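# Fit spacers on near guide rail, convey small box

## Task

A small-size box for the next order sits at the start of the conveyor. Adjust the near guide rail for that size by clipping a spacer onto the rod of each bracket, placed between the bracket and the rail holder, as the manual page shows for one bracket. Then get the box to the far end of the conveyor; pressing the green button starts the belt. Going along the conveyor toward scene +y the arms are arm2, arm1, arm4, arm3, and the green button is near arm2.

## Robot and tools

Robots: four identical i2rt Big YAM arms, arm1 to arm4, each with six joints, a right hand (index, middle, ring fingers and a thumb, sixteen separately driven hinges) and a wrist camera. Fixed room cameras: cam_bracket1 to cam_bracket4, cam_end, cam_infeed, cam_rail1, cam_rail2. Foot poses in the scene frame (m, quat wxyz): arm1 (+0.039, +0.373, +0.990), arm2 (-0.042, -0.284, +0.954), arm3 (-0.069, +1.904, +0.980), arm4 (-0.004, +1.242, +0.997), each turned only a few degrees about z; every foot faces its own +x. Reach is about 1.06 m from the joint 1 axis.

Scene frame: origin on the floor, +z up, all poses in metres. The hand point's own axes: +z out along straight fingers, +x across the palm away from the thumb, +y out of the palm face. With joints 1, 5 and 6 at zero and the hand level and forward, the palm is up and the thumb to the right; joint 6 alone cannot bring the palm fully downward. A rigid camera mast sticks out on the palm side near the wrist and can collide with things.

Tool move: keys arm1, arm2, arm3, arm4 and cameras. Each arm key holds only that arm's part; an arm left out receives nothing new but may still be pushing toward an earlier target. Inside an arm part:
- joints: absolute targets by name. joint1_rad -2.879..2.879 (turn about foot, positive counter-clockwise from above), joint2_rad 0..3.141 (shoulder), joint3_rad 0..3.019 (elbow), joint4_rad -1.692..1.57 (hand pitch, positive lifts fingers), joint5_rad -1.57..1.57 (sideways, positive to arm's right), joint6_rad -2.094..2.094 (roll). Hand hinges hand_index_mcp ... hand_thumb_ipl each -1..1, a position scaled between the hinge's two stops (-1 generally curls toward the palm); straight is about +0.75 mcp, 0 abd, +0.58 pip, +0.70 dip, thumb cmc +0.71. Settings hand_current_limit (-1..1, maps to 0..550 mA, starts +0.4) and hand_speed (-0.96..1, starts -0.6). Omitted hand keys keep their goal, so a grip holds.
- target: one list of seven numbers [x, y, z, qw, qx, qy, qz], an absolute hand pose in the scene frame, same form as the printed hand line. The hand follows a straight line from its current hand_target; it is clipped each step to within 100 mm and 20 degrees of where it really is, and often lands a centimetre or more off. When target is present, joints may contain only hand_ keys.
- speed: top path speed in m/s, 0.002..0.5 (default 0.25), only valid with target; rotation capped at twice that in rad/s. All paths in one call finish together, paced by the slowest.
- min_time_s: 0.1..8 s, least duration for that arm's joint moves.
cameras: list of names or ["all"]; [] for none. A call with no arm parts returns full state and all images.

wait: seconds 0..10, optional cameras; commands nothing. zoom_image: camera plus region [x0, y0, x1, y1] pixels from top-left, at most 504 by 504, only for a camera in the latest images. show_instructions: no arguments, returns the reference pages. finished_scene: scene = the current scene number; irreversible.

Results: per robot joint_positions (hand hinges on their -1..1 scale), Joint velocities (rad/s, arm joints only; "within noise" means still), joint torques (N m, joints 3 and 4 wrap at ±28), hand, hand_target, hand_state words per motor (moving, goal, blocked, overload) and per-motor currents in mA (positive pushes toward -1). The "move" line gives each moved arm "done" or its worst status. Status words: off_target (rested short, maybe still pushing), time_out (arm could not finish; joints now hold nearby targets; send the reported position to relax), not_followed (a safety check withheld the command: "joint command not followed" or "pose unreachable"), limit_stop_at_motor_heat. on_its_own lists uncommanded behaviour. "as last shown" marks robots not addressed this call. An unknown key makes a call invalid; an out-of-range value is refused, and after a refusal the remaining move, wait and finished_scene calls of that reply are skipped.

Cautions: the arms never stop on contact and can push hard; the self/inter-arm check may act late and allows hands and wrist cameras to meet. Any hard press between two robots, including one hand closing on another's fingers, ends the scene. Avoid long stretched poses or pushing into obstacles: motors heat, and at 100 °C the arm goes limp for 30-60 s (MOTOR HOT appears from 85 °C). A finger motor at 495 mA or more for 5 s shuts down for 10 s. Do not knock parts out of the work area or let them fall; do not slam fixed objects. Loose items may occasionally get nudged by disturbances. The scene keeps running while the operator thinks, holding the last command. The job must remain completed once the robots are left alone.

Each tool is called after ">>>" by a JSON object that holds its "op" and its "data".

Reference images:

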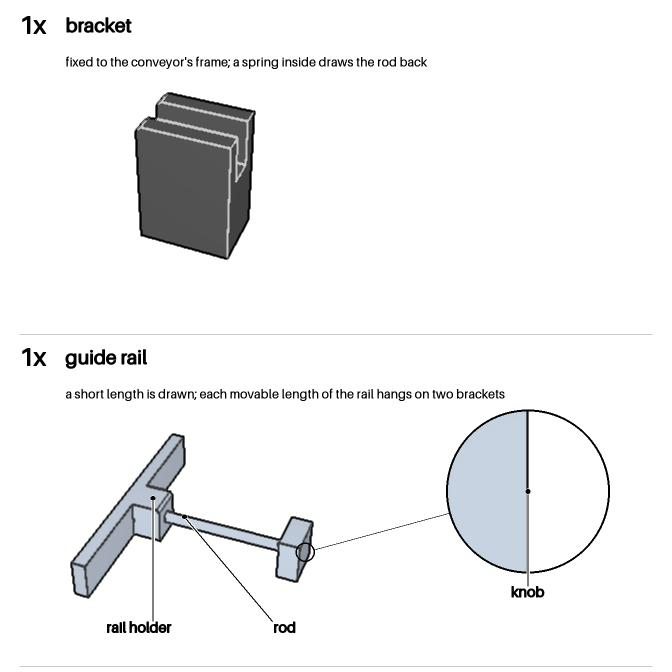

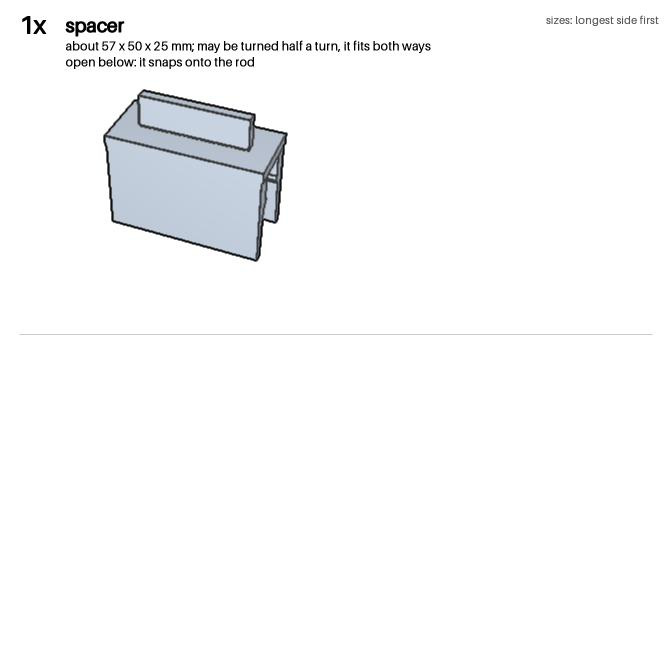

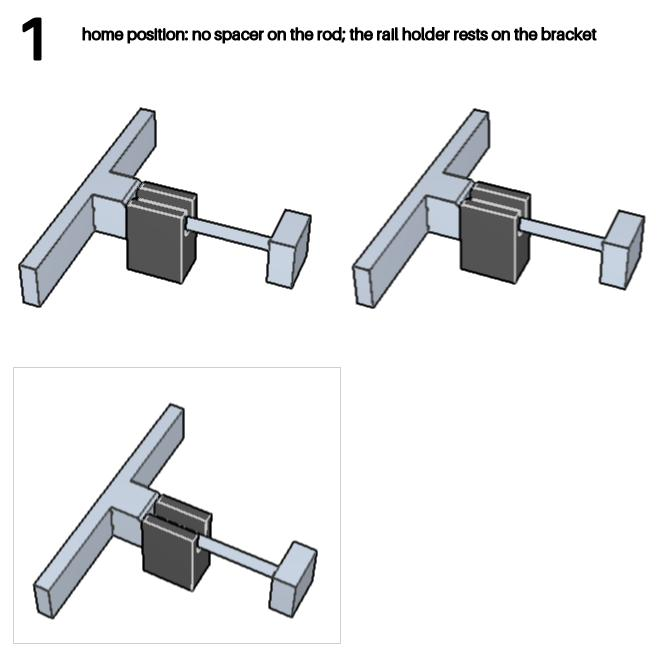

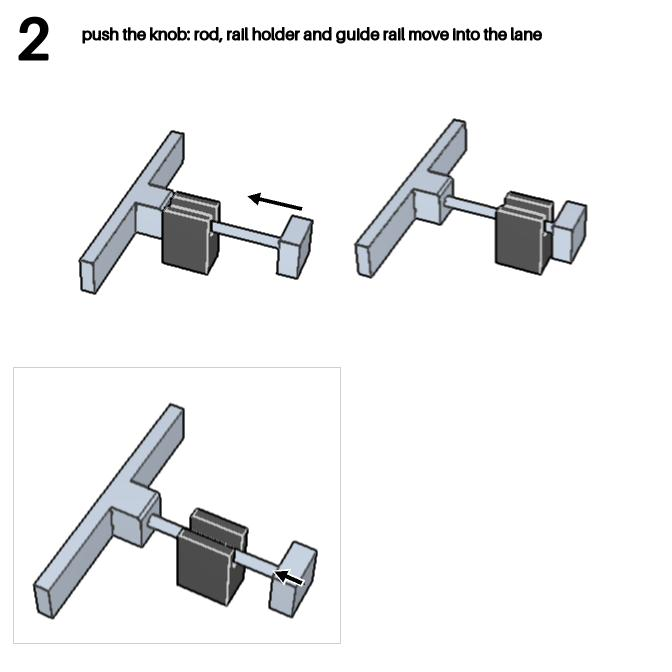

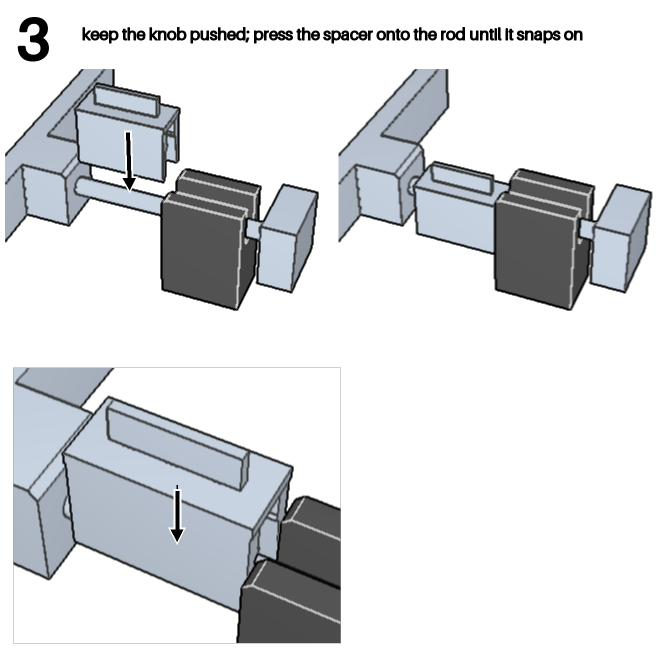

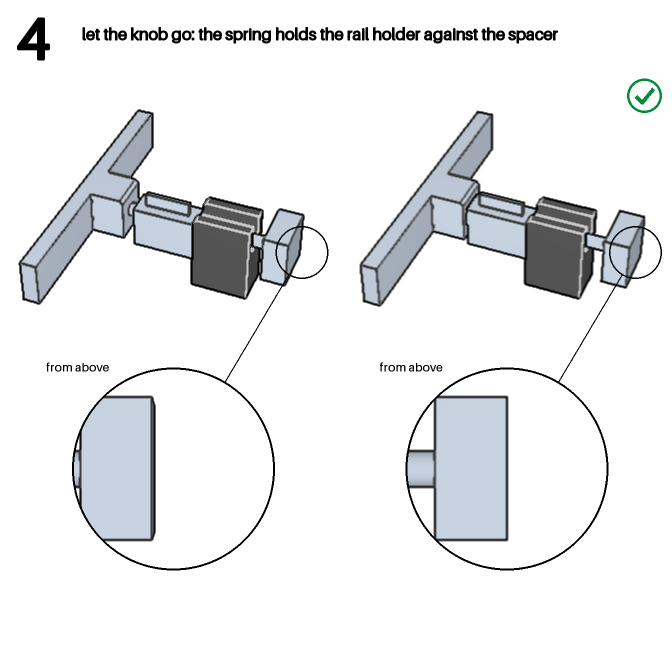

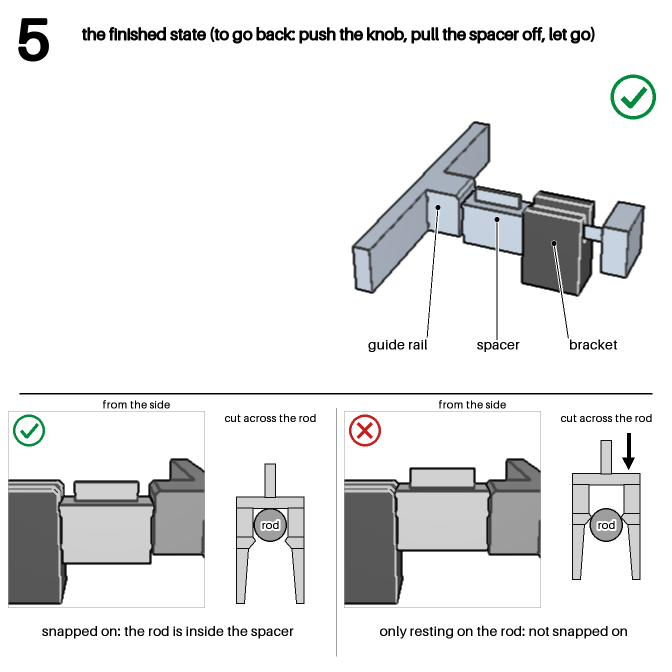

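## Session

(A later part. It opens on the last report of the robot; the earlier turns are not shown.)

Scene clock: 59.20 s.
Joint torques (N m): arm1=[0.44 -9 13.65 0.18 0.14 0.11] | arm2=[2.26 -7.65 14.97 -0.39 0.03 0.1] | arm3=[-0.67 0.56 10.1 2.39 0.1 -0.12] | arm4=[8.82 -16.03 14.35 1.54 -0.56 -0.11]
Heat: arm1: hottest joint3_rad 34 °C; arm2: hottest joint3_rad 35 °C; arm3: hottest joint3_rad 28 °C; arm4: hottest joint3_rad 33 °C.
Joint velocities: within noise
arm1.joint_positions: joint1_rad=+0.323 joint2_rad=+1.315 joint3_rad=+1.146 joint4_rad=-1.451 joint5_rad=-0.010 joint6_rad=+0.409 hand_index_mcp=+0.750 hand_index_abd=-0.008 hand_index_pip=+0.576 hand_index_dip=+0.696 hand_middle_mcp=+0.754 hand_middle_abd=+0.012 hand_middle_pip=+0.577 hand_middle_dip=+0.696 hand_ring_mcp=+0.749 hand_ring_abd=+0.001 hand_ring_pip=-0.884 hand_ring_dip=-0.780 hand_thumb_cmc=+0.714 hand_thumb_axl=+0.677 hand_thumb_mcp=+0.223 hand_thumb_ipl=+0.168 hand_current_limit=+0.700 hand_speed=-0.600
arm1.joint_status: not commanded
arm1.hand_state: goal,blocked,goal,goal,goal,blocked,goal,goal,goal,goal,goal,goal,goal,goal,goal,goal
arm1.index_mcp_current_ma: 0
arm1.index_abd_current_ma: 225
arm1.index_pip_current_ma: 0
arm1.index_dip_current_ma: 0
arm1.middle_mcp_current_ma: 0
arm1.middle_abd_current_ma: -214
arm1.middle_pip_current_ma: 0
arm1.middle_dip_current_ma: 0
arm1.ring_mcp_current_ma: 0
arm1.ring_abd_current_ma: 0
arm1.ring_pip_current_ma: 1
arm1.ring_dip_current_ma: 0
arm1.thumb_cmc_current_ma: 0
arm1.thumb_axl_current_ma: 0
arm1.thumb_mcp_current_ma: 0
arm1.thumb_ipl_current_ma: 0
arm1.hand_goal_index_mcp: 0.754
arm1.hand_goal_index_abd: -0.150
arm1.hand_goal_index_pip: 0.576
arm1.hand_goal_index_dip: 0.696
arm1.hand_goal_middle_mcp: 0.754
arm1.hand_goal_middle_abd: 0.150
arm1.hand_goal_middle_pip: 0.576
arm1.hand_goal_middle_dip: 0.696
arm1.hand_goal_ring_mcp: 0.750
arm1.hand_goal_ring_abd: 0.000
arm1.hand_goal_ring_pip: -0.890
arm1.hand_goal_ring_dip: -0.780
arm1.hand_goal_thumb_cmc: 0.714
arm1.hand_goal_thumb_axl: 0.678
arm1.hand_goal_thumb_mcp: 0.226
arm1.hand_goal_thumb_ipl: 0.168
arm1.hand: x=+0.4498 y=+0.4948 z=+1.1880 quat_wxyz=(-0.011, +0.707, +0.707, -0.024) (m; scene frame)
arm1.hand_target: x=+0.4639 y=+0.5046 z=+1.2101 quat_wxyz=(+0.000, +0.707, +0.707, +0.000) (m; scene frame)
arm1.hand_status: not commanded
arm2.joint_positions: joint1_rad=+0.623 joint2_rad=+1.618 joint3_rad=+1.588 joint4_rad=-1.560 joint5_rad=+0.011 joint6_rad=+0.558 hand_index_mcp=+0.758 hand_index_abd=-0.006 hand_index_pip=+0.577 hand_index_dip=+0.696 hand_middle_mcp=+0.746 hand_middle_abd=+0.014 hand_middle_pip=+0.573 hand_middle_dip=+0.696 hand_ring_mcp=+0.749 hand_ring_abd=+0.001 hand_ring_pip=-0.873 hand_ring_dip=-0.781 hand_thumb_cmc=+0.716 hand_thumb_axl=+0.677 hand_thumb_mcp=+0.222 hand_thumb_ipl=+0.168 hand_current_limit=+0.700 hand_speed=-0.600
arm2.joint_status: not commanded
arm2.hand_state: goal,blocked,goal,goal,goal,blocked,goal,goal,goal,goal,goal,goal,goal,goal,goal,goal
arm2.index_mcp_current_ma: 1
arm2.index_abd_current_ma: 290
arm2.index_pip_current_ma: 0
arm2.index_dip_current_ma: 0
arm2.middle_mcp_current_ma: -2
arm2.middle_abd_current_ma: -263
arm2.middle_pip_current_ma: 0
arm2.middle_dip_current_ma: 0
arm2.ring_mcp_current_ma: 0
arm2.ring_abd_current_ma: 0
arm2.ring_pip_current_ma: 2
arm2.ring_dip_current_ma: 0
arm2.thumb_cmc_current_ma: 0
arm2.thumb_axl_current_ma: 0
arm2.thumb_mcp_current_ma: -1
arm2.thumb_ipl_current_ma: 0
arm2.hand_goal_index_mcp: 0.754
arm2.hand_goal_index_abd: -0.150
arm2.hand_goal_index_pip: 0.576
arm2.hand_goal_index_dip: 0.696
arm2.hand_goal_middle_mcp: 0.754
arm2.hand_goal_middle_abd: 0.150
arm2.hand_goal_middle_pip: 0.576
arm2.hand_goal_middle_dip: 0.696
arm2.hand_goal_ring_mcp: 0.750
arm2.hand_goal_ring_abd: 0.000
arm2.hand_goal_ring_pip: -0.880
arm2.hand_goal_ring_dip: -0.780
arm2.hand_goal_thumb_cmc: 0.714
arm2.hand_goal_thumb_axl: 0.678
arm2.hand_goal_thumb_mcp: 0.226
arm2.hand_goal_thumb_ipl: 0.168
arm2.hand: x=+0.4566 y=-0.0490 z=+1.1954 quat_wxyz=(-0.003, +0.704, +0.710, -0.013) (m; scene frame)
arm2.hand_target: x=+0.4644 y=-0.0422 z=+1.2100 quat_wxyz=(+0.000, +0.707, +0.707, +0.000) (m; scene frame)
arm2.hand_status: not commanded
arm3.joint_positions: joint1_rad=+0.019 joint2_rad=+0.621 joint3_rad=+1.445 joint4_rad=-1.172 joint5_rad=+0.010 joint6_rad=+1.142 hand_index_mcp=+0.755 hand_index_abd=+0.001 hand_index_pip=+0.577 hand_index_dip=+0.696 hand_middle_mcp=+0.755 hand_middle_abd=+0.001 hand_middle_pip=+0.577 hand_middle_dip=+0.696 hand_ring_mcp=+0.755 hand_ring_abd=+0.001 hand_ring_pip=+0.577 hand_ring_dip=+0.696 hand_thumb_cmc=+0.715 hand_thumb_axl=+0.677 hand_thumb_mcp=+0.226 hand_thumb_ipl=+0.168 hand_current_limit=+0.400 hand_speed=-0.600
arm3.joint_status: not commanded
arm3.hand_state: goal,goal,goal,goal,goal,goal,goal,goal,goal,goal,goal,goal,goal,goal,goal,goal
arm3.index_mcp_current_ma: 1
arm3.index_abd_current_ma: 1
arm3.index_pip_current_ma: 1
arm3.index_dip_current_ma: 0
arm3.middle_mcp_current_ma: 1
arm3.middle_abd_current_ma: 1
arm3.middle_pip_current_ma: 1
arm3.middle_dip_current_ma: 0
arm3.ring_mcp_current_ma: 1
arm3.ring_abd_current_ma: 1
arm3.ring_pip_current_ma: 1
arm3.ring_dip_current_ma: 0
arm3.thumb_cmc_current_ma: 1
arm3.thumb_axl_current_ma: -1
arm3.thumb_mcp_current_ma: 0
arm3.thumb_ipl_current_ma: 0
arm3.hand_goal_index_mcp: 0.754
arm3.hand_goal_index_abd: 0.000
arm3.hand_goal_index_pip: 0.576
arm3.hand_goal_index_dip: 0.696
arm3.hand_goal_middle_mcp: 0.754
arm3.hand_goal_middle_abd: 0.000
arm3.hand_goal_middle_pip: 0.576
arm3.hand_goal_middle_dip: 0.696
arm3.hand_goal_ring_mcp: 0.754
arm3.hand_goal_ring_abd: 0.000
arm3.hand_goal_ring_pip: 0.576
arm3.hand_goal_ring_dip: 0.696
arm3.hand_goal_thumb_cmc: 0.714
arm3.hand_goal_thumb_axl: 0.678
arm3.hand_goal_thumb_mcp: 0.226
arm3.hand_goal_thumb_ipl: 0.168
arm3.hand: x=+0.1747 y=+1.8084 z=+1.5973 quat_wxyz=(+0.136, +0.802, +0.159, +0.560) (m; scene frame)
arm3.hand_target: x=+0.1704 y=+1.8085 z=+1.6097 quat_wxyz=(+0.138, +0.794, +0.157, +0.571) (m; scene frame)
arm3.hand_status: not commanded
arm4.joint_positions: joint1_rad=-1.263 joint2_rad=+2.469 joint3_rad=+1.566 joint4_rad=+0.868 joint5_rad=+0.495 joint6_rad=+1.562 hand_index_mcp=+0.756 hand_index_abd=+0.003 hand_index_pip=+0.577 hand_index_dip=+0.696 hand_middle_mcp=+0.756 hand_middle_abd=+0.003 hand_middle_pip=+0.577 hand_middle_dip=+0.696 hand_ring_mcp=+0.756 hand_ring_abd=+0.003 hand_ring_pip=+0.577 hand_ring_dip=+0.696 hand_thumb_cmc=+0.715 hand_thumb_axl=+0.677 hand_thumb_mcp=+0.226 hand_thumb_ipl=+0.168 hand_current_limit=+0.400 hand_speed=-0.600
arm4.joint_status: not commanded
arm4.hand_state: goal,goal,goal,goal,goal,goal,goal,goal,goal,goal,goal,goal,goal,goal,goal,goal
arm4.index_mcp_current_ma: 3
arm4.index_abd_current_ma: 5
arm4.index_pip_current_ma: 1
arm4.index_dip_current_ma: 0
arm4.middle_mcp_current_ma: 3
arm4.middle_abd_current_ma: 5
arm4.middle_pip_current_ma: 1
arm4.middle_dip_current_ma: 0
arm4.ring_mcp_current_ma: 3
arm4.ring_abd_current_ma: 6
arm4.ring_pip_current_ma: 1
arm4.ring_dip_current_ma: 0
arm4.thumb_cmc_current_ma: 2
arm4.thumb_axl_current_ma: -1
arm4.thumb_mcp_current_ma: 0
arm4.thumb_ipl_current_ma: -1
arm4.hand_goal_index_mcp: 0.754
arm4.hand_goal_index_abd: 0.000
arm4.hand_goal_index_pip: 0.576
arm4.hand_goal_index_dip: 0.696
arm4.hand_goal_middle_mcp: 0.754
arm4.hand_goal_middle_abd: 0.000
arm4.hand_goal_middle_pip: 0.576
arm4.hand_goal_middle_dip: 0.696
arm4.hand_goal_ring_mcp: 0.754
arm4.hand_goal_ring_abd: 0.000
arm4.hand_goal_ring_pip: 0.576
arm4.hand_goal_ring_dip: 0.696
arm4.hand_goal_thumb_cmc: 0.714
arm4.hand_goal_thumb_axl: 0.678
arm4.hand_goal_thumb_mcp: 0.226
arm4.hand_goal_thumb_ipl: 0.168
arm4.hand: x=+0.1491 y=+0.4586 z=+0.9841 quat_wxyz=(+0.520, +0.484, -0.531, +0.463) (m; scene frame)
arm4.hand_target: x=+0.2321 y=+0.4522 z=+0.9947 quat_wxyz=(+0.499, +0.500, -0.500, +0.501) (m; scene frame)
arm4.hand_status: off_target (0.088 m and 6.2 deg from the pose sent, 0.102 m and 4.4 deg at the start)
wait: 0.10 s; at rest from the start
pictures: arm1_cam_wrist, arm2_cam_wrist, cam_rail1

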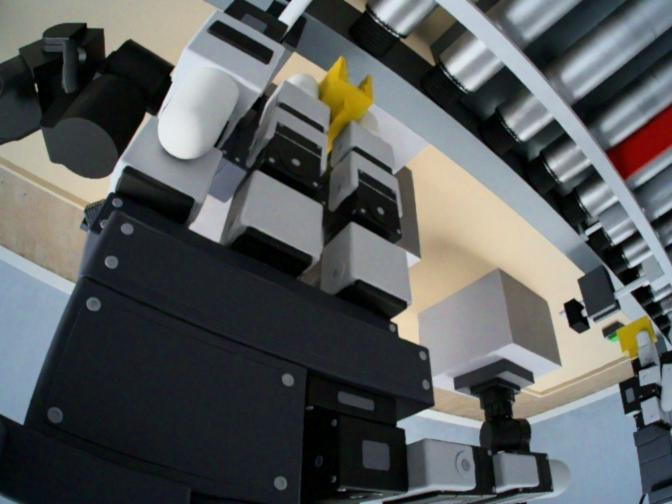

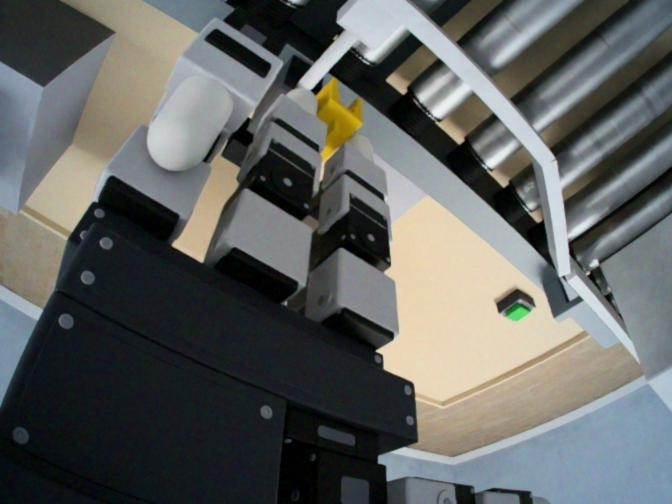

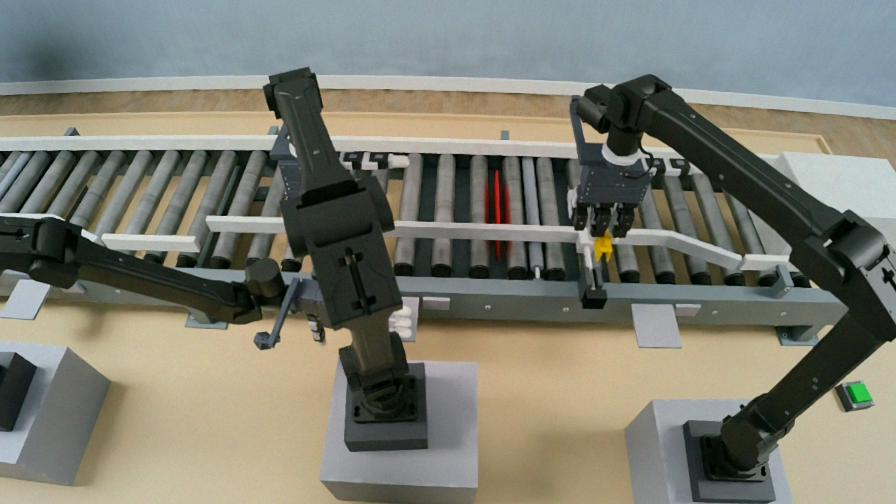

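>>> {"op": "move", "data": {"arm2": {"target": [0.465, -0.013, 1.190, 0, 0.7071, 0.7071, 0], "speed": 0.1}, "arm1": {"target": [0.465, 0.570, 1.190, 0, 0.7071, 0.7071, 0], "speed": 0.1}, "arm4": {"target": [0.245, 0.44, 0.992, 0.5, 0.5, -0.5, 0.5], "speed": 0.05}, "cameras": ["cam_bracket1", "cam_bracket2", "cam_rail1"]}}

Scene clock: 62.93 s.
Joint torques (N m): arm1=[0.21 -9.82 11.58 0.17 0.1 0.07] | arm2=[2.37 -8.82 15.12 0.42 0 0.13] | arm3=[-0.67 0.56 10.1 2.4 0.1 -0.12] | arm4=[9.52 -17.08 14.41 1.72 -0.68 -0.21]
Heat: arm1: hottest joint3_rad 34 °C; arm2: hottest joint3_rad 36 °C; arm3: hottest joint3_rad 28 °C; arm4: hottest joint3_rad 34 °C.
move: arm1 off_target; arm2 off_target; arm4 off_target
Joint velocities: within noise
arm1.joint_positions: joint1_rad=+0.473 joint2_rad=+1.397 joint3_rad=+1.176 joint4_rad=-1.400 joint5_rad=-0.010 joint6_rad=+0.557 hand_index_mcp=+0.750 hand_index_abd=-0.008 hand_index_pip=+0.576 hand_index_dip=+0.696 hand_middle_mcp=+0.754 hand_middle_abd=+0.012 hand_middle_pip=+0.577 hand_middle_dip=+0.696 hand_ring_mcp=+0.749 hand_ring_abd=+0.001 hand_ring_pip=-0.884 hand_ring_dip=-0.780 hand_thumb_cmc=+0.714 hand_thumb_axl=+0.677 hand_thumb_mcp=+0.223 hand_thumb_ipl=+0.168 hand_current_limit=+0.700 hand_speed=-0.600
arm1.joint_status: not commanded
arm1.hand_state: goal,blocked,goal,goal,goal,blocked,goal,goal,goal,goal,goal,goal,goal,goal,goal,goal
arm1.index_mcp_current_ma: 0
arm1.index_abd_current_ma: 225
arm1.index_pip_current_ma: 0
arm1.index_dip_current_ma: 0
arm1.middle_mcp_current_ma: 0
arm1.middle_abd_current_ma: -214
arm1.middle_pip_current_ma: 0
arm1.middle_dip_current_ma: 0
arm1.ring_mcp_current_ma: 0
arm1.ring_abd_current_ma: 0
arm1.ring_pip_current_ma: 1
arm1.ring_dip_current_ma: 0
arm1.thumb_cmc_current_ma: 0
arm1.thumb_axl_current_ma: 0
arm1.thumb_mcp_current_ma: 0
arm1.thumb_ipl_current_ma: 0
arm1.hand_goal_index_mcp: 0.754
arm1.hand_goal_index_abd: -0.150
arm1.hand_goal_index_pip: 0.576
arm1.hand_goal_index_dip: 0.696
arm1.hand_goal_middle_mcp: 0.754
arm1.hand_goal_middle_abd: 0.150
arm1.hand_goal_middle_pip: 0.576
arm1.hand_goal_middle_dip: 0.696
arm1.hand_goal_ring_mcp: 0.750
arm1.hand_goal_ring_abd: 0.000
arm1.hand_goal_ring_pip: -0.890
arm1.hand_goal_ring_dip: -0.780
arm1.hand_goal_thumb_cmc: 0.714
arm1.hand_goal_thumb_axl: 0.678
arm1.hand_goal_thumb_mcp: 0.226
arm1.hand_goal_thumb_ipl: 0.168
arm1.hand: x=+0.4482 y=+0.5562 z=+1.1696 quat_wxyz=(-0.008, +0.706, +0.708, -0.026) (m; scene frame)
arm1.hand_target: x=+0.4568 y=+0.5634 z=+1.1806 quat_wxyz=(-0.004, +0.707, +0.707, -0.012) (m; scene frame)
arm1.hand_status: off_target (0.030 m and 3.1 deg from the pose sent, 0.077 m and 3.0 deg at the start)
arm2.joint_positions: joint1_rad=+0.669 joint2_rad=+1.654 joint3_rad=+1.589 joint4_rad=-1.538 joint5_rad=+0.011 joint6_rad=+0.605 hand_index_mcp=+0.758 hand_index_abd=-0.006 hand_index_pip=+0.577 hand_index_dip=+0.696 hand_middle_mcp=+0.746 hand_middle_abd=+0.014 hand_middle_pip=+0.573 hand_middle_dip=+0.696 hand_ring_mcp=+0.749 hand_ring_abd=+0.001 hand_ring_pip=-0.873 hand_ring_dip=-0.781 hand_thumb_cmc=+0.716 hand_thumb_axl=+0.677 hand_thumb_mcp=+0.222 hand_thumb_ipl=+0.168 hand_current_limit=+0.700 hand_speed=-0.600
arm2.joint_status: not commanded
arm2.hand_state: goal,blocked,goal,goal,goal,blocked,goal,goal,goal,goal,goal,goal,goal,goal,goal,goal
arm2.index_mcp_current_ma: 1
arm2.index_abd_current_ma: 290
arm2.index_pip_current_ma: 0
arm2.index_dip_current_ma: 0
arm2.middle_mcp_current_ma: -2
arm2.middle_abd_current_ma: -263
arm2.middle_pip_current_ma: 0
arm2.middle_dip_current_ma: 0
arm2.ring_mcp_current_ma: 0
arm2.ring_abd_current_ma: 0
arm2.ring_pip_current_ma: 2
arm2.ring_dip_current_ma: 0
arm2.thumb_cmc_current_ma: 0
arm2.thumb_axl_current_ma: 0
arm2.thumb_mcp_current_ma: -1
arm2.thumb_ipl_current_ma: 0
arm2.hand_goal_index_mcp: 0.754
arm2.hand_goal_index_abd: -0.150
arm2.hand_goal_index_pip: 0.576
arm2.hand_goal_index_dip: 0.696
arm2.hand_goal_middle_mcp: 0.754
arm2.hand_goal_middle_abd: 0.150
arm2.hand_goal_middle_pip: 0.576
arm2.hand_goal_middle_dip: 0.696
arm2.hand_goal_ring_mcp: 0.750
arm2.hand_goal_ring_abd: 0.000
arm2.hand_goal_ring_pip: -0.880
arm2.hand_goal_ring_dip: -0.780
arm2.hand_goal_thumb_cmc: 0.714
arm2.hand_goal_thumb_axl: 0.678
arm2.hand_goal_thumb_mcp: 0.226
arm2.hand_goal_thumb_ipl: 0.168
arm2.hand: x=+0.4518 y=-0.0254 z=+1.1780 quat_wxyz=(-0.003, +0.704, +0.710, -0.020) (m; scene frame)
arm2.hand_target: x=+0.4642 y=-0.0135 z=+1.1901 quat_wxyz=(+0.000, +0.707, +0.707, +0.000) (m; scene frame)
arm2.hand_status: off_target (0.022 m and 2.3 deg from the pose sent, 0.038 m and 1.6 deg at the start)
arm3: as last shown
arm4.joint_positions: joint1_rad=-1.261 joint2_rad=+2.487 joint3_rad=+1.574 joint4_rad=+0.859 joint5_rad=+0.511 joint6_rad=+1.574 hand_index_mcp=+0.754 hand_index_abd=-0.009 hand_index_pip=+0.577 hand_index_dip=+0.696 hand_middle_mcp=+0.755 hand_middle_abd=+0.003 hand_middle_pip=+0.577 hand_middle_dip=+0.696 hand_ring_mcp=+0.755 hand_ring_abd=+0.003 hand_ring_pip=+0.577 hand_ring_dip=+0.696 hand_thumb_cmc=+0.715 hand_thumb_axl=+0.677 hand_thumb_mcp=+0.226 hand_thumb_ipl=+0.168 hand_current_limit=+0.400 hand_speed=-0.600
arm4.joint_status: not commanded
arm4.hand_state: goal,goal,goal,goal,goal,goal,goal,goal,goal,goal,goal,goal,goal,goal,goal,goal
arm4.index_mcp_current_ma: -1
arm4.index_abd_current_ma: -19
arm4.index_pip_current_ma: 1
arm4.index_dip_current_ma: 0
arm4.middle_mcp_current_ma: 2
arm4.middle_abd_current_ma: 5
arm4.middle_pip_current_ma: 1
arm4.middle_dip_current_ma: 0
arm4.ring_mcp_current_ma: 1
arm4.ring_abd_current_ma: 6
arm4.ring_pip_current_ma: 1
arm4.ring_dip_current_ma: 0
arm4.thumb_cmc_current_ma: 1
arm4.thumb_axl_current_ma: -1
arm4.thumb_mcp_current_ma: 0
arm4.thumb_ipl_current_ma: -1
arm4.hand_goal_index_mcp: 0.754
arm4.hand_goal_index_abd: 0.000
arm4.hand_goal_index_pip: 0.576
arm4.hand_goal_index_dip: 0.696
arm4.hand_goal_middle_mcp: 0.754
arm4.hand_goal_middle_abd: 0.000
arm4.hand_goal_middle_pip: 0.576
arm4.hand_goal_middle_dip: 0.696
arm4.hand_goal_ring_mcp: 0.754
arm4.hand_goal_ring_abd: 0.000
arm4.hand_goal_ring_pip: 0.576
arm4.hand_goal_ring_dip: 0.696
arm4.hand_goal_thumb_cmc: 0.714
arm4.hand_goal_thumb_axl: 0.678
arm4.hand_goal_thumb_mcp: 0.226
arm4.hand_goal_thumb_ipl: 0.168
arm4.hand: x=+0.1483 y=+0.4608 z=+0.9717 quat_wxyz=(+0.518, +0.483, -0.539, +0.456) (m; scene frame)
arm4.hand_target: x=+0.2407 y=+0.4541 z=+0.9950 quat_wxyz=(+0.499, +0.500, -0.500, +0.501) (m; scene frame)
arm4.hand_status: off_target (0.101 m and 7.3 deg from the pose sent, 0.098 m and 6.2 deg at the start; pose on its path clipped on 66 of 90 steps)
pictures: cam_bracket1, cam_bracket2, cam_rail1
led back after a hold (arm1 arm): the arm was led back toward your command in small steps, so it may still be short of it.
led back after a hold (arm4 arm): the arm was led back toward your command in small steps, so it may still be short of it.
pose unreachable (arm1 arm): on one or more control steps of this call this arm could not follow its commanded pose, so it was not sent that pose on those steps. It may still have moved: this result reports where it is.
cause: moving toward the commanded pose would bring a part of the arm too close to another arm (this arm's hand and a part of the arm4 arm, along the way the arms are being sent, or toward where that arm still pushes).
pose unreachable (arm4 arm): on one or more control steps of this call this arm could not follow its commanded pose, so it was not sent that pose on those steps. It may still have moved: this result reports where it is.
cause: moving toward the commanded pose would bring a part of the arm too close to another arm (a part of this arm and the arm1 arm's hand, along the way the arms are being sent, or toward where that arm still pushes).

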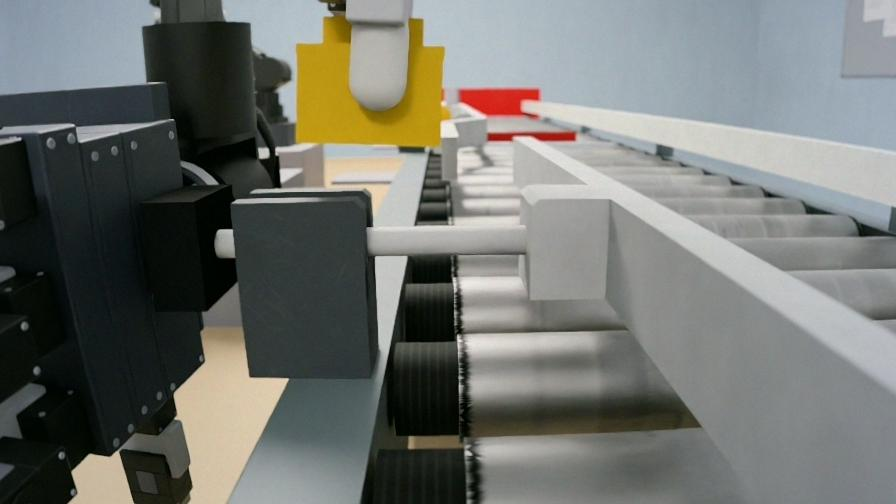

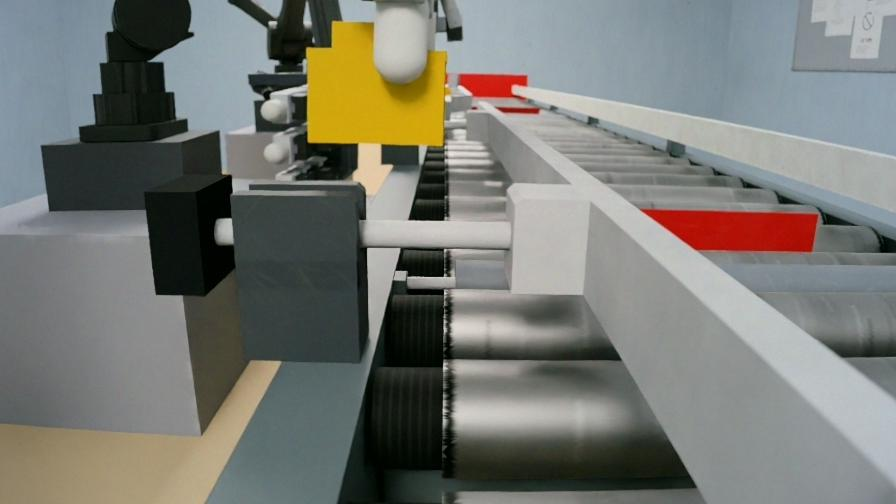

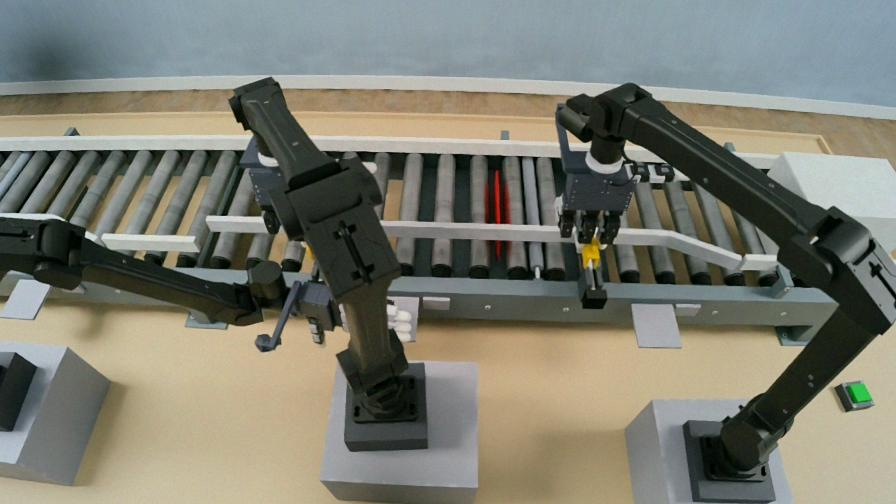

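>>> {"op": "zoom_image", "data": {"camera": "cam_rail1", "region": [540, 210, 680, 330]}}

>>> {"op": "zoom_image", "data": {"camera": "cam_bracket2", "region": [200, 20, 620, 380]}}

>>> {"op": "zoom_image", "data": {"camera": "cam_rail1", "region": [240, 210, 380, 330]}}

>>> {"op": "zoom_image", "data": {"camera": "cam_bracket1", "region": [200, 20, 620, 380]}}

Scaled by 3.600 from the camera's 896x504 image, which has a finer 1280x720 frame.

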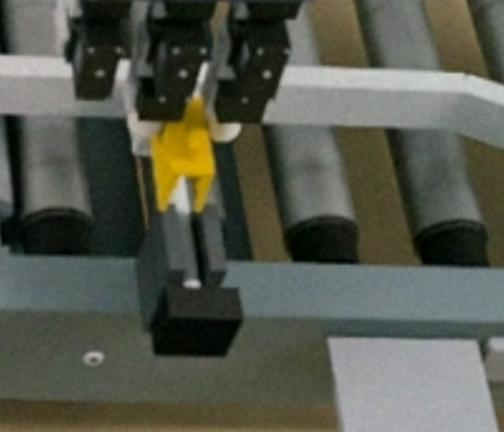

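Scaled by 1.200 from the camera's 896x504 image, which has a finer 1280x720 frame.

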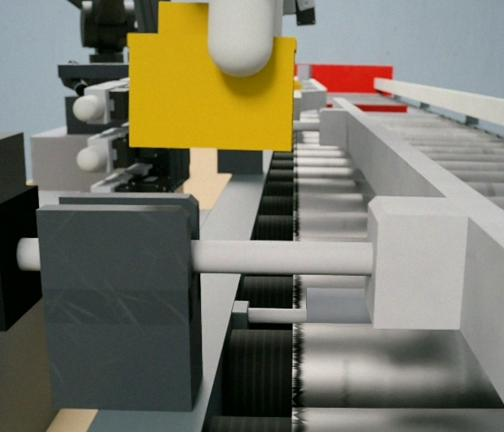

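Scaled by 3.600 from the camera's 896x504 image, which has a finer 1280x720 frame.

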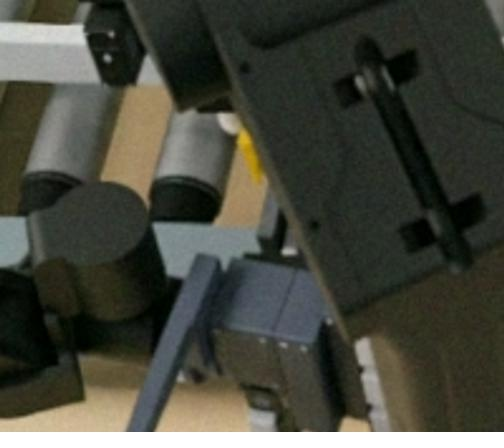

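Scaled by 1.200 from the camera's 896x504 image, which has a finer 1280x720 frame.

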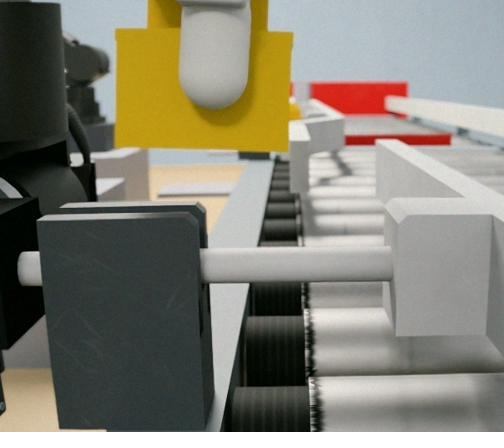

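>>> {"op": "move", "data": {"arm2": {"target": [0.488, -0.010, 1.165, 0, 0.7071, 0.7071, 0], "speed": 0.1}, "arm1": {"target": [0.495, 0.572, 1.175, 0, 0.7071, 0.7071, 0], "speed": 0.1}, "cameras": ["cam_bracket1", "cam_bracket2", "arm1_cam_wrist", "arm2_cam_wrist"]}}

Scene clock: 65.50 s.
Joint torques (N m): arm1=[-0.91 -10.34 13.65 0.36 0.11 -0.13] | arm2=[0.32 -9.58 15.01 0.46 0.1 -0.16] | arm3=[-0.62 0.5 10.09 2.39 0.1 -0.12] | arm4=[9.58 -16.91 14.41 1.7 -0.68 -0.23]
Heat: arm1: hottest joint3_rad 34 °C; arm2: hottest joint3_rad 37 °C; arm3: hottest joint3_rad 28 °C; arm4: hottest joint3_rad 34 °C.
move: arm1 off_target; arm2 off_target
Joint velocities: within noise
arm1.joint_positions: joint1_rad=+0.461 joint2_rad=+1.468 joint3_rad=+1.217 joint4_rad=-1.365 joint5_rad=-0.007 joint6_rad=+0.546 hand_index_mcp=+0.748 hand_index_abd=-0.008 hand_index_pip=+0.574 hand_index_dip=+0.696 hand_middle_mcp=+0.753 hand_middle_abd=+0.012 hand_middle_pip=+0.576 hand_middle_dip=+0.696 hand_ring_mcp=+0.749 hand_ring_abd=+0.001 hand_ring_pip=-0.884 hand_ring_dip=-0.780 hand_thumb_cmc=+0.713 hand_thumb_axl=+0.677 hand_thumb_mcp=+0.223 hand_thumb_ipl=+0.168 hand_current_limit=+0.700 hand_speed=-0.600
arm1.joint_status: not commanded
arm1.hand_state: goal,blocked,goal,goal,goal,blocked,goal,goal,goal,goal,goal,goal,goal,goal,goal,goal
arm1.index_mcp_current_ma: -1
arm1.index_abd_current_ma: 225
arm1.index_pip_current_ma: 0
arm1.index_dip_current_ma: 0
arm1.middle_mcp_current_ma: 0
arm1.middle_abd_current_ma: -214
arm1.middle_pip_current_ma: 0
arm1.middle_dip_current_ma: 0
arm1.ring_mcp_current_ma: 0
arm1.ring_abd_current_ma: 0
arm1.ring_pip_current_ma: 1
arm1.ring_dip_current_ma: 0
arm1.thumb_cmc_current_ma: 0
arm1.thumb_axl_current_ma: 0
arm1.thumb_mcp_current_ma: 0
arm1.thumb_ipl_current_ma: 0
arm1.hand_goal_index_mcp: 0.754
arm1.hand_goal_index_abd: -0.150
arm1.hand_goal_index_pip: 0.576
arm1.hand_goal_index_dip: 0.696
arm1.hand_goal_middle_mcp: 0.754
arm1.hand_goal_middle_abd: 0.150
arm1.hand_goal_middle_pip: 0.576
arm1.hand_goal_middle_dip: 0.696
arm1.hand_goal_ring_mcp: 0.750
arm1.hand_goal_ring_abd: 0.000
arm1.hand_goal_ring_pip: -0.890
arm1.hand_goal_ring_dip: -0.780
arm1.hand_goal_thumb_cmc: 0.714
arm1.hand_goal_thumb_axl: 0.678
arm1.hand_goal_thumb_mcp: 0.226
arm1.hand_goal_thumb_ipl: 0.168
arm1.hand: x=+0.4731 y=+0.5655 z=+1.1578 quat_wxyz=(-0.006, +0.706, +0.707, -0.024) (m; scene frame)
arm1.hand_target: x=+0.4938 y=+0.5714 z=+1.1753 quat_wxyz=(+0.000, +0.707, +0.707, +0.000) (m; scene frame)
arm1.hand_status: off_target (0.029 m and 2.8 deg from the pose sent, 0.050 m and 3.1 deg at the start)
arm2.joint_positions: joint1_rad=+0.661 joint2_rad=+1.716 joint3_rad=+1.604 joint4_rad=-1.489 joint5_rad=+0.011 joint6_rad=+0.605 hand_index_mcp=+0.758 hand_index_abd=-0.006 hand_index_pip=+0.578 hand_index_dip=+0.696 hand_middle_mcp=+0.745 hand_middle_abd=+0.014 hand_middle_pip=+0.573 hand_middle_dip=+0.696 hand_ring_mcp=+0.749 hand_ring_abd=+0.001 hand_ring_pip=-0.873 hand_ring_dip=-0.781 hand_thumb_cmc=+0.716 hand_thumb_axl=+0.677 hand_thumb_mcp=+0.222 hand_thumb_ipl=+0.168 hand_current_limit=+0.700 hand_speed=-0.600
arm2.joint_status: not commanded
arm2.hand_state: goal,blocked,goal,goal,goal,blocked,goal,goal,goal,goal,goal,goal,goal,goal,goal,goal
arm2.index_mcp_current_ma: 1
arm2.index_abd_current_ma: 290
arm2.index_pip_current_ma: 0
arm2.index_dip_current_ma: 0
arm2.middle_mcp_current_ma: -3
arm2.middle_abd_current_ma: -263
arm2.middle_pip_current_ma: 0
arm2.middle_dip_current_ma: 0
arm2.ring_mcp_current_ma: 0
arm2.ring_abd_current_ma: 0
arm2.ring_pip_current_ma: 2
arm2.ring_dip_current_ma: 0
arm2.thumb_cmc_current_ma: 0
arm2.thumb_axl_current_ma: 0
arm2.thumb_mcp_current_ma: -1
arm2.thumb_ipl_current_ma: 0
arm2.hand_goal_index_mcp: 0.754
arm2.hand_goal_index_abd: -0.150
arm2.hand_goal_index_pip: 0.576
arm2.hand_goal_index_dip: 0.696
arm2.hand_goal_middle_mcp: 0.754
arm2.hand_goal_middle_abd: 0.150
arm2.hand_goal_middle_pip: 0.576
arm2.hand_goal_middle_dip: 0.696
arm2.hand_goal_ring_mcp: 0.750
arm2.hand_goal_ring_abd: 0.000
arm2.hand_goal_ring_pip: -0.880
arm2.hand_goal_ring_dip: -0.780
arm2.hand_goal_thumb_cmc: 0.714
arm2.hand_goal_thumb_axl: 0.678
arm2.hand_goal_thumb_mcp: 0.226
arm2.hand_goal_thumb_ipl: 0.168
arm2.hand: x=+0.4713 y=-0.0168 z=+1.1534 quat_wxyz=(-0.003, +0.707, +0.707, -0.019) (m; scene frame)
arm2.hand_target: x=+0.4873 y=-0.0106 z=+1.1651 quat_wxyz=(+0.000, +0.707, +0.707, +0.000) (m; scene frame)
arm2.hand_status: off_target (0.021 m and 2.2 deg from the pose sent, 0.041 m and 2.3 deg at the start)
arm3: as last shown
arm4.joint_positions: joint1_rad=-1.261 joint2_rad=+2.487 joint3_rad=+1.574 joint4_rad=+0.859 joint5_rad=+0.511 joint6_rad=+1.574 hand_index_mcp=+0.754 hand_index_abd=-0.009 hand_index_pip=+0.577 hand_index_dip=+0.696 hand_middle_mcp=+0.755 hand_middle_abd=+0.003 hand_middle_pip=+0.577 hand_middle_dip=+0.696 hand_ring_mcp=+0.755 hand_ring_abd=+0.003 hand_ring_pip=+0.577 hand_ring_dip=+0.696 hand_thumb_cmc=+0.715 hand_thumb_axl=+0.677 hand_thumb_mcp=+0.226 hand_thumb_ipl=+0.168 hand_current_limit=+0.400 hand_speed=-0.600
arm4.joint_status: not commanded
arm4.hand_state: goal,goal,goal,goal,goal,goal,goal,goal,goal,goal,goal,goal,goal,goal,goal,goal
arm4.index_mcp_current_ma: -1
arm4.index_abd_current_ma: -19
arm4.index_pip_current_ma: 1
arm4.index_dip_current_ma: 0
arm4.middle_mcp_current_ma: 2
arm4.middle_abd_current_ma: 5
arm4.middle_pip_current_ma: 1
arm4.middle_dip_current_ma: 0
arm4.ring_mcp_current_ma: 1
arm4.ring_abd_current_ma: 6
arm4.ring_pip_current_ma: 1
arm4.ring_dip_current_ma: 0
arm4.thumb_cmc_current_ma: 1
arm4.thumb_axl_current_ma: -1
arm4.thumb_mcp_current_ma: 0
arm4.thumb_ipl_current_ma: -1
arm4.hand_goal_index_mcp: 0.754
arm4.hand_goal_index_abd: 0.000
arm4.hand_goal_index_pip: 0.576
arm4.hand_goal_index_dip: 0.696
arm4.hand_goal_middle_mcp: 0.754
arm4.hand_goal_middle_abd: 0.000
arm4.hand_goal_middle_pip: 0.576
arm4.hand_goal_middle_dip: 0.696
arm4.hand_goal_ring_mcp: 0.754
arm4.hand_goal_ring_abd: 0.000
arm4.hand_goal_ring_pip: 0.576
arm4.hand_goal_ring_dip: 0.696
arm4.hand_goal_thumb_cmc: 0.714
arm4.hand_goal_thumb_axl: 0.678
arm4.hand_goal_thumb_mcp: 0.226
arm4.hand_goal_thumb_ipl: 0.168
arm4.hand: x=+0.1483 y=+0.4608 z=+0.9717 quat_wxyz=(+0.518, +0.483, -0.539, +0.456) (m; scene frame)
arm4.hand_target: x=+0.2407 y=+0.4541 z=+0.9950 quat_wxyz=(+0.499, +0.500, -0.500, +0.501) (m; scene frame)
arm4.hand_status: not commanded
pictures: arm1_cam_wrist, arm2_cam_wrist, cam_bracket1, cam_bracket2
led back after a hold (arm1 arm): the arm was led back toward your command in small steps, so it may still be short of it.
pose unreachable (arm1 arm): on one or more control steps of this call this arm could not follow its commanded pose, so it was not sent that pose on those steps. It may still have moved: this result reports where it is.
cause: moving toward the commanded pose would bring a part of the arm too close to another arm (this arm's hand and a part of the arm4 arm, at the place that arm is still heading or pushing toward).

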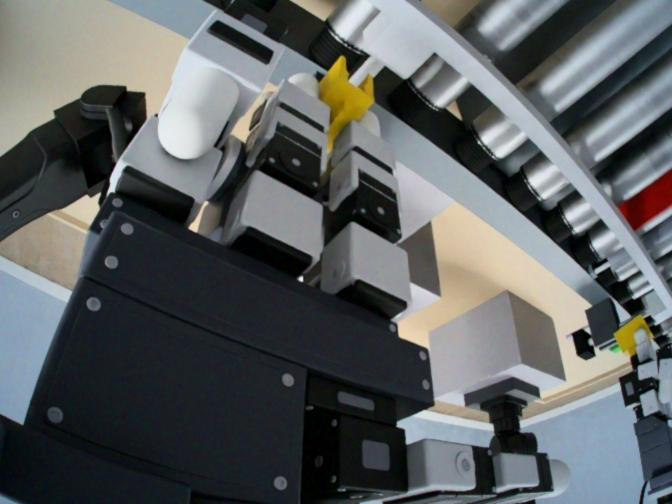

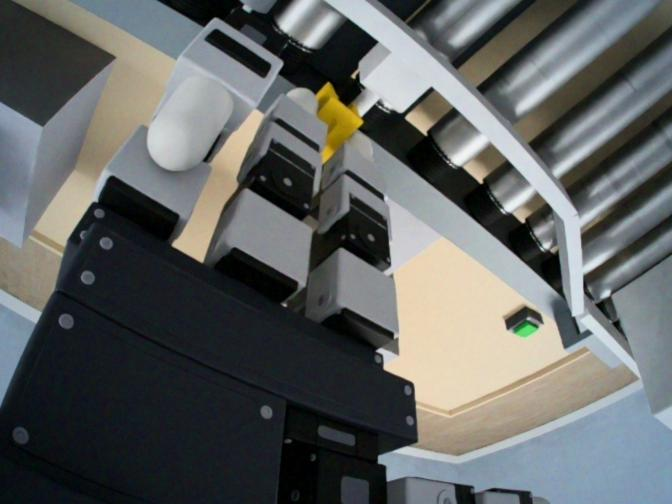

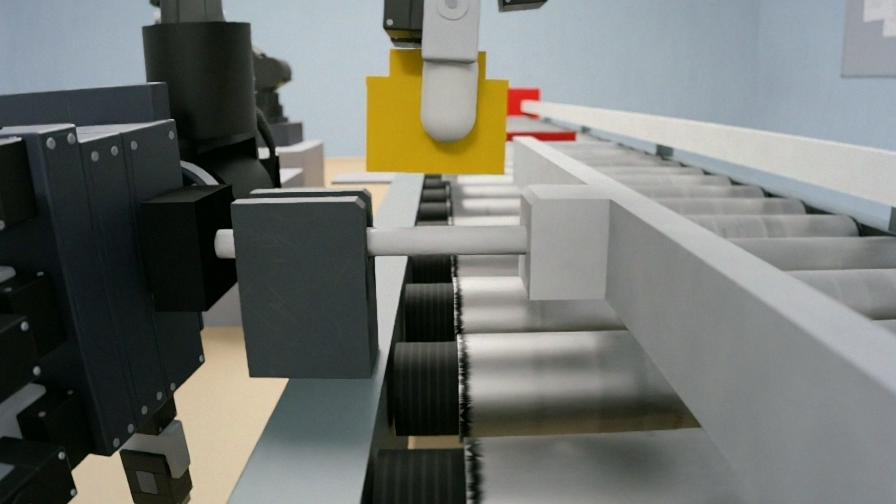

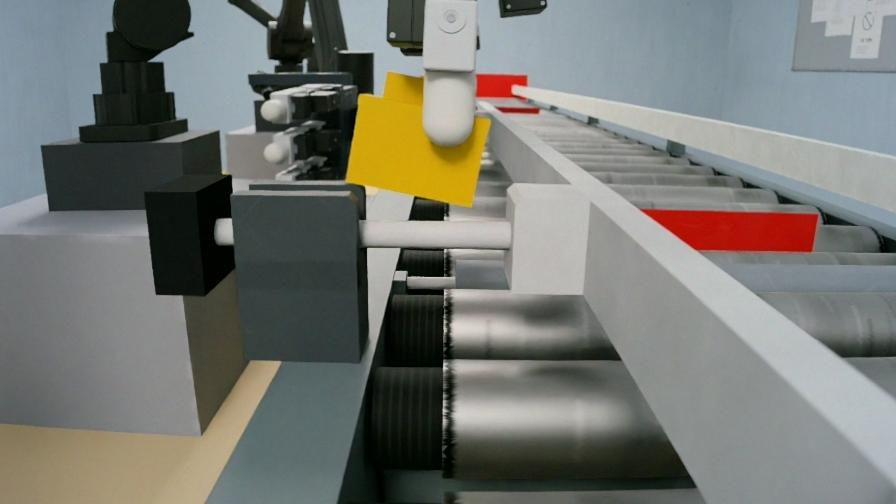

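>>> {"op": "zoom_image", "data": {"camera": "arm2_cam_wrist", "region": [250, 30, 450, 180]}}

>>> {"op": "zoom_image", "data": {"camera": "arm1_cam_wrist", "region": [250, 10, 450, 160]}}

Scaled by 2.520 from the camera's 672x504 image, which has a finer 960x720 frame.

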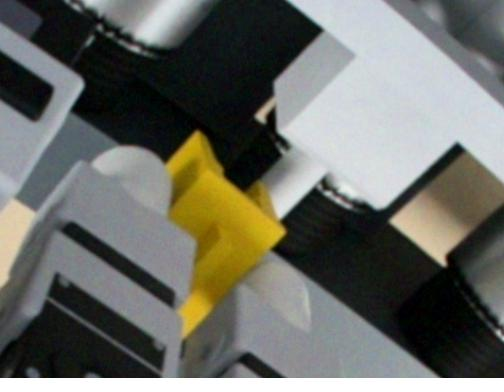

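Scaled by 2.520 from the camera's 672x504 image, which has a finer 960x720 frame.

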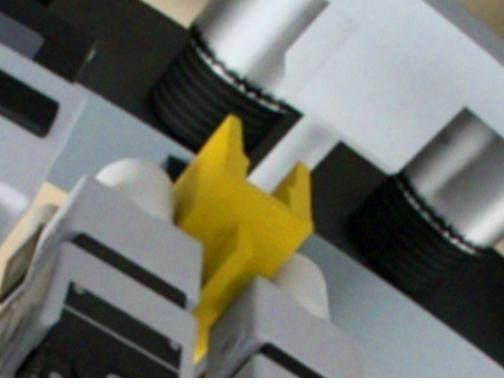

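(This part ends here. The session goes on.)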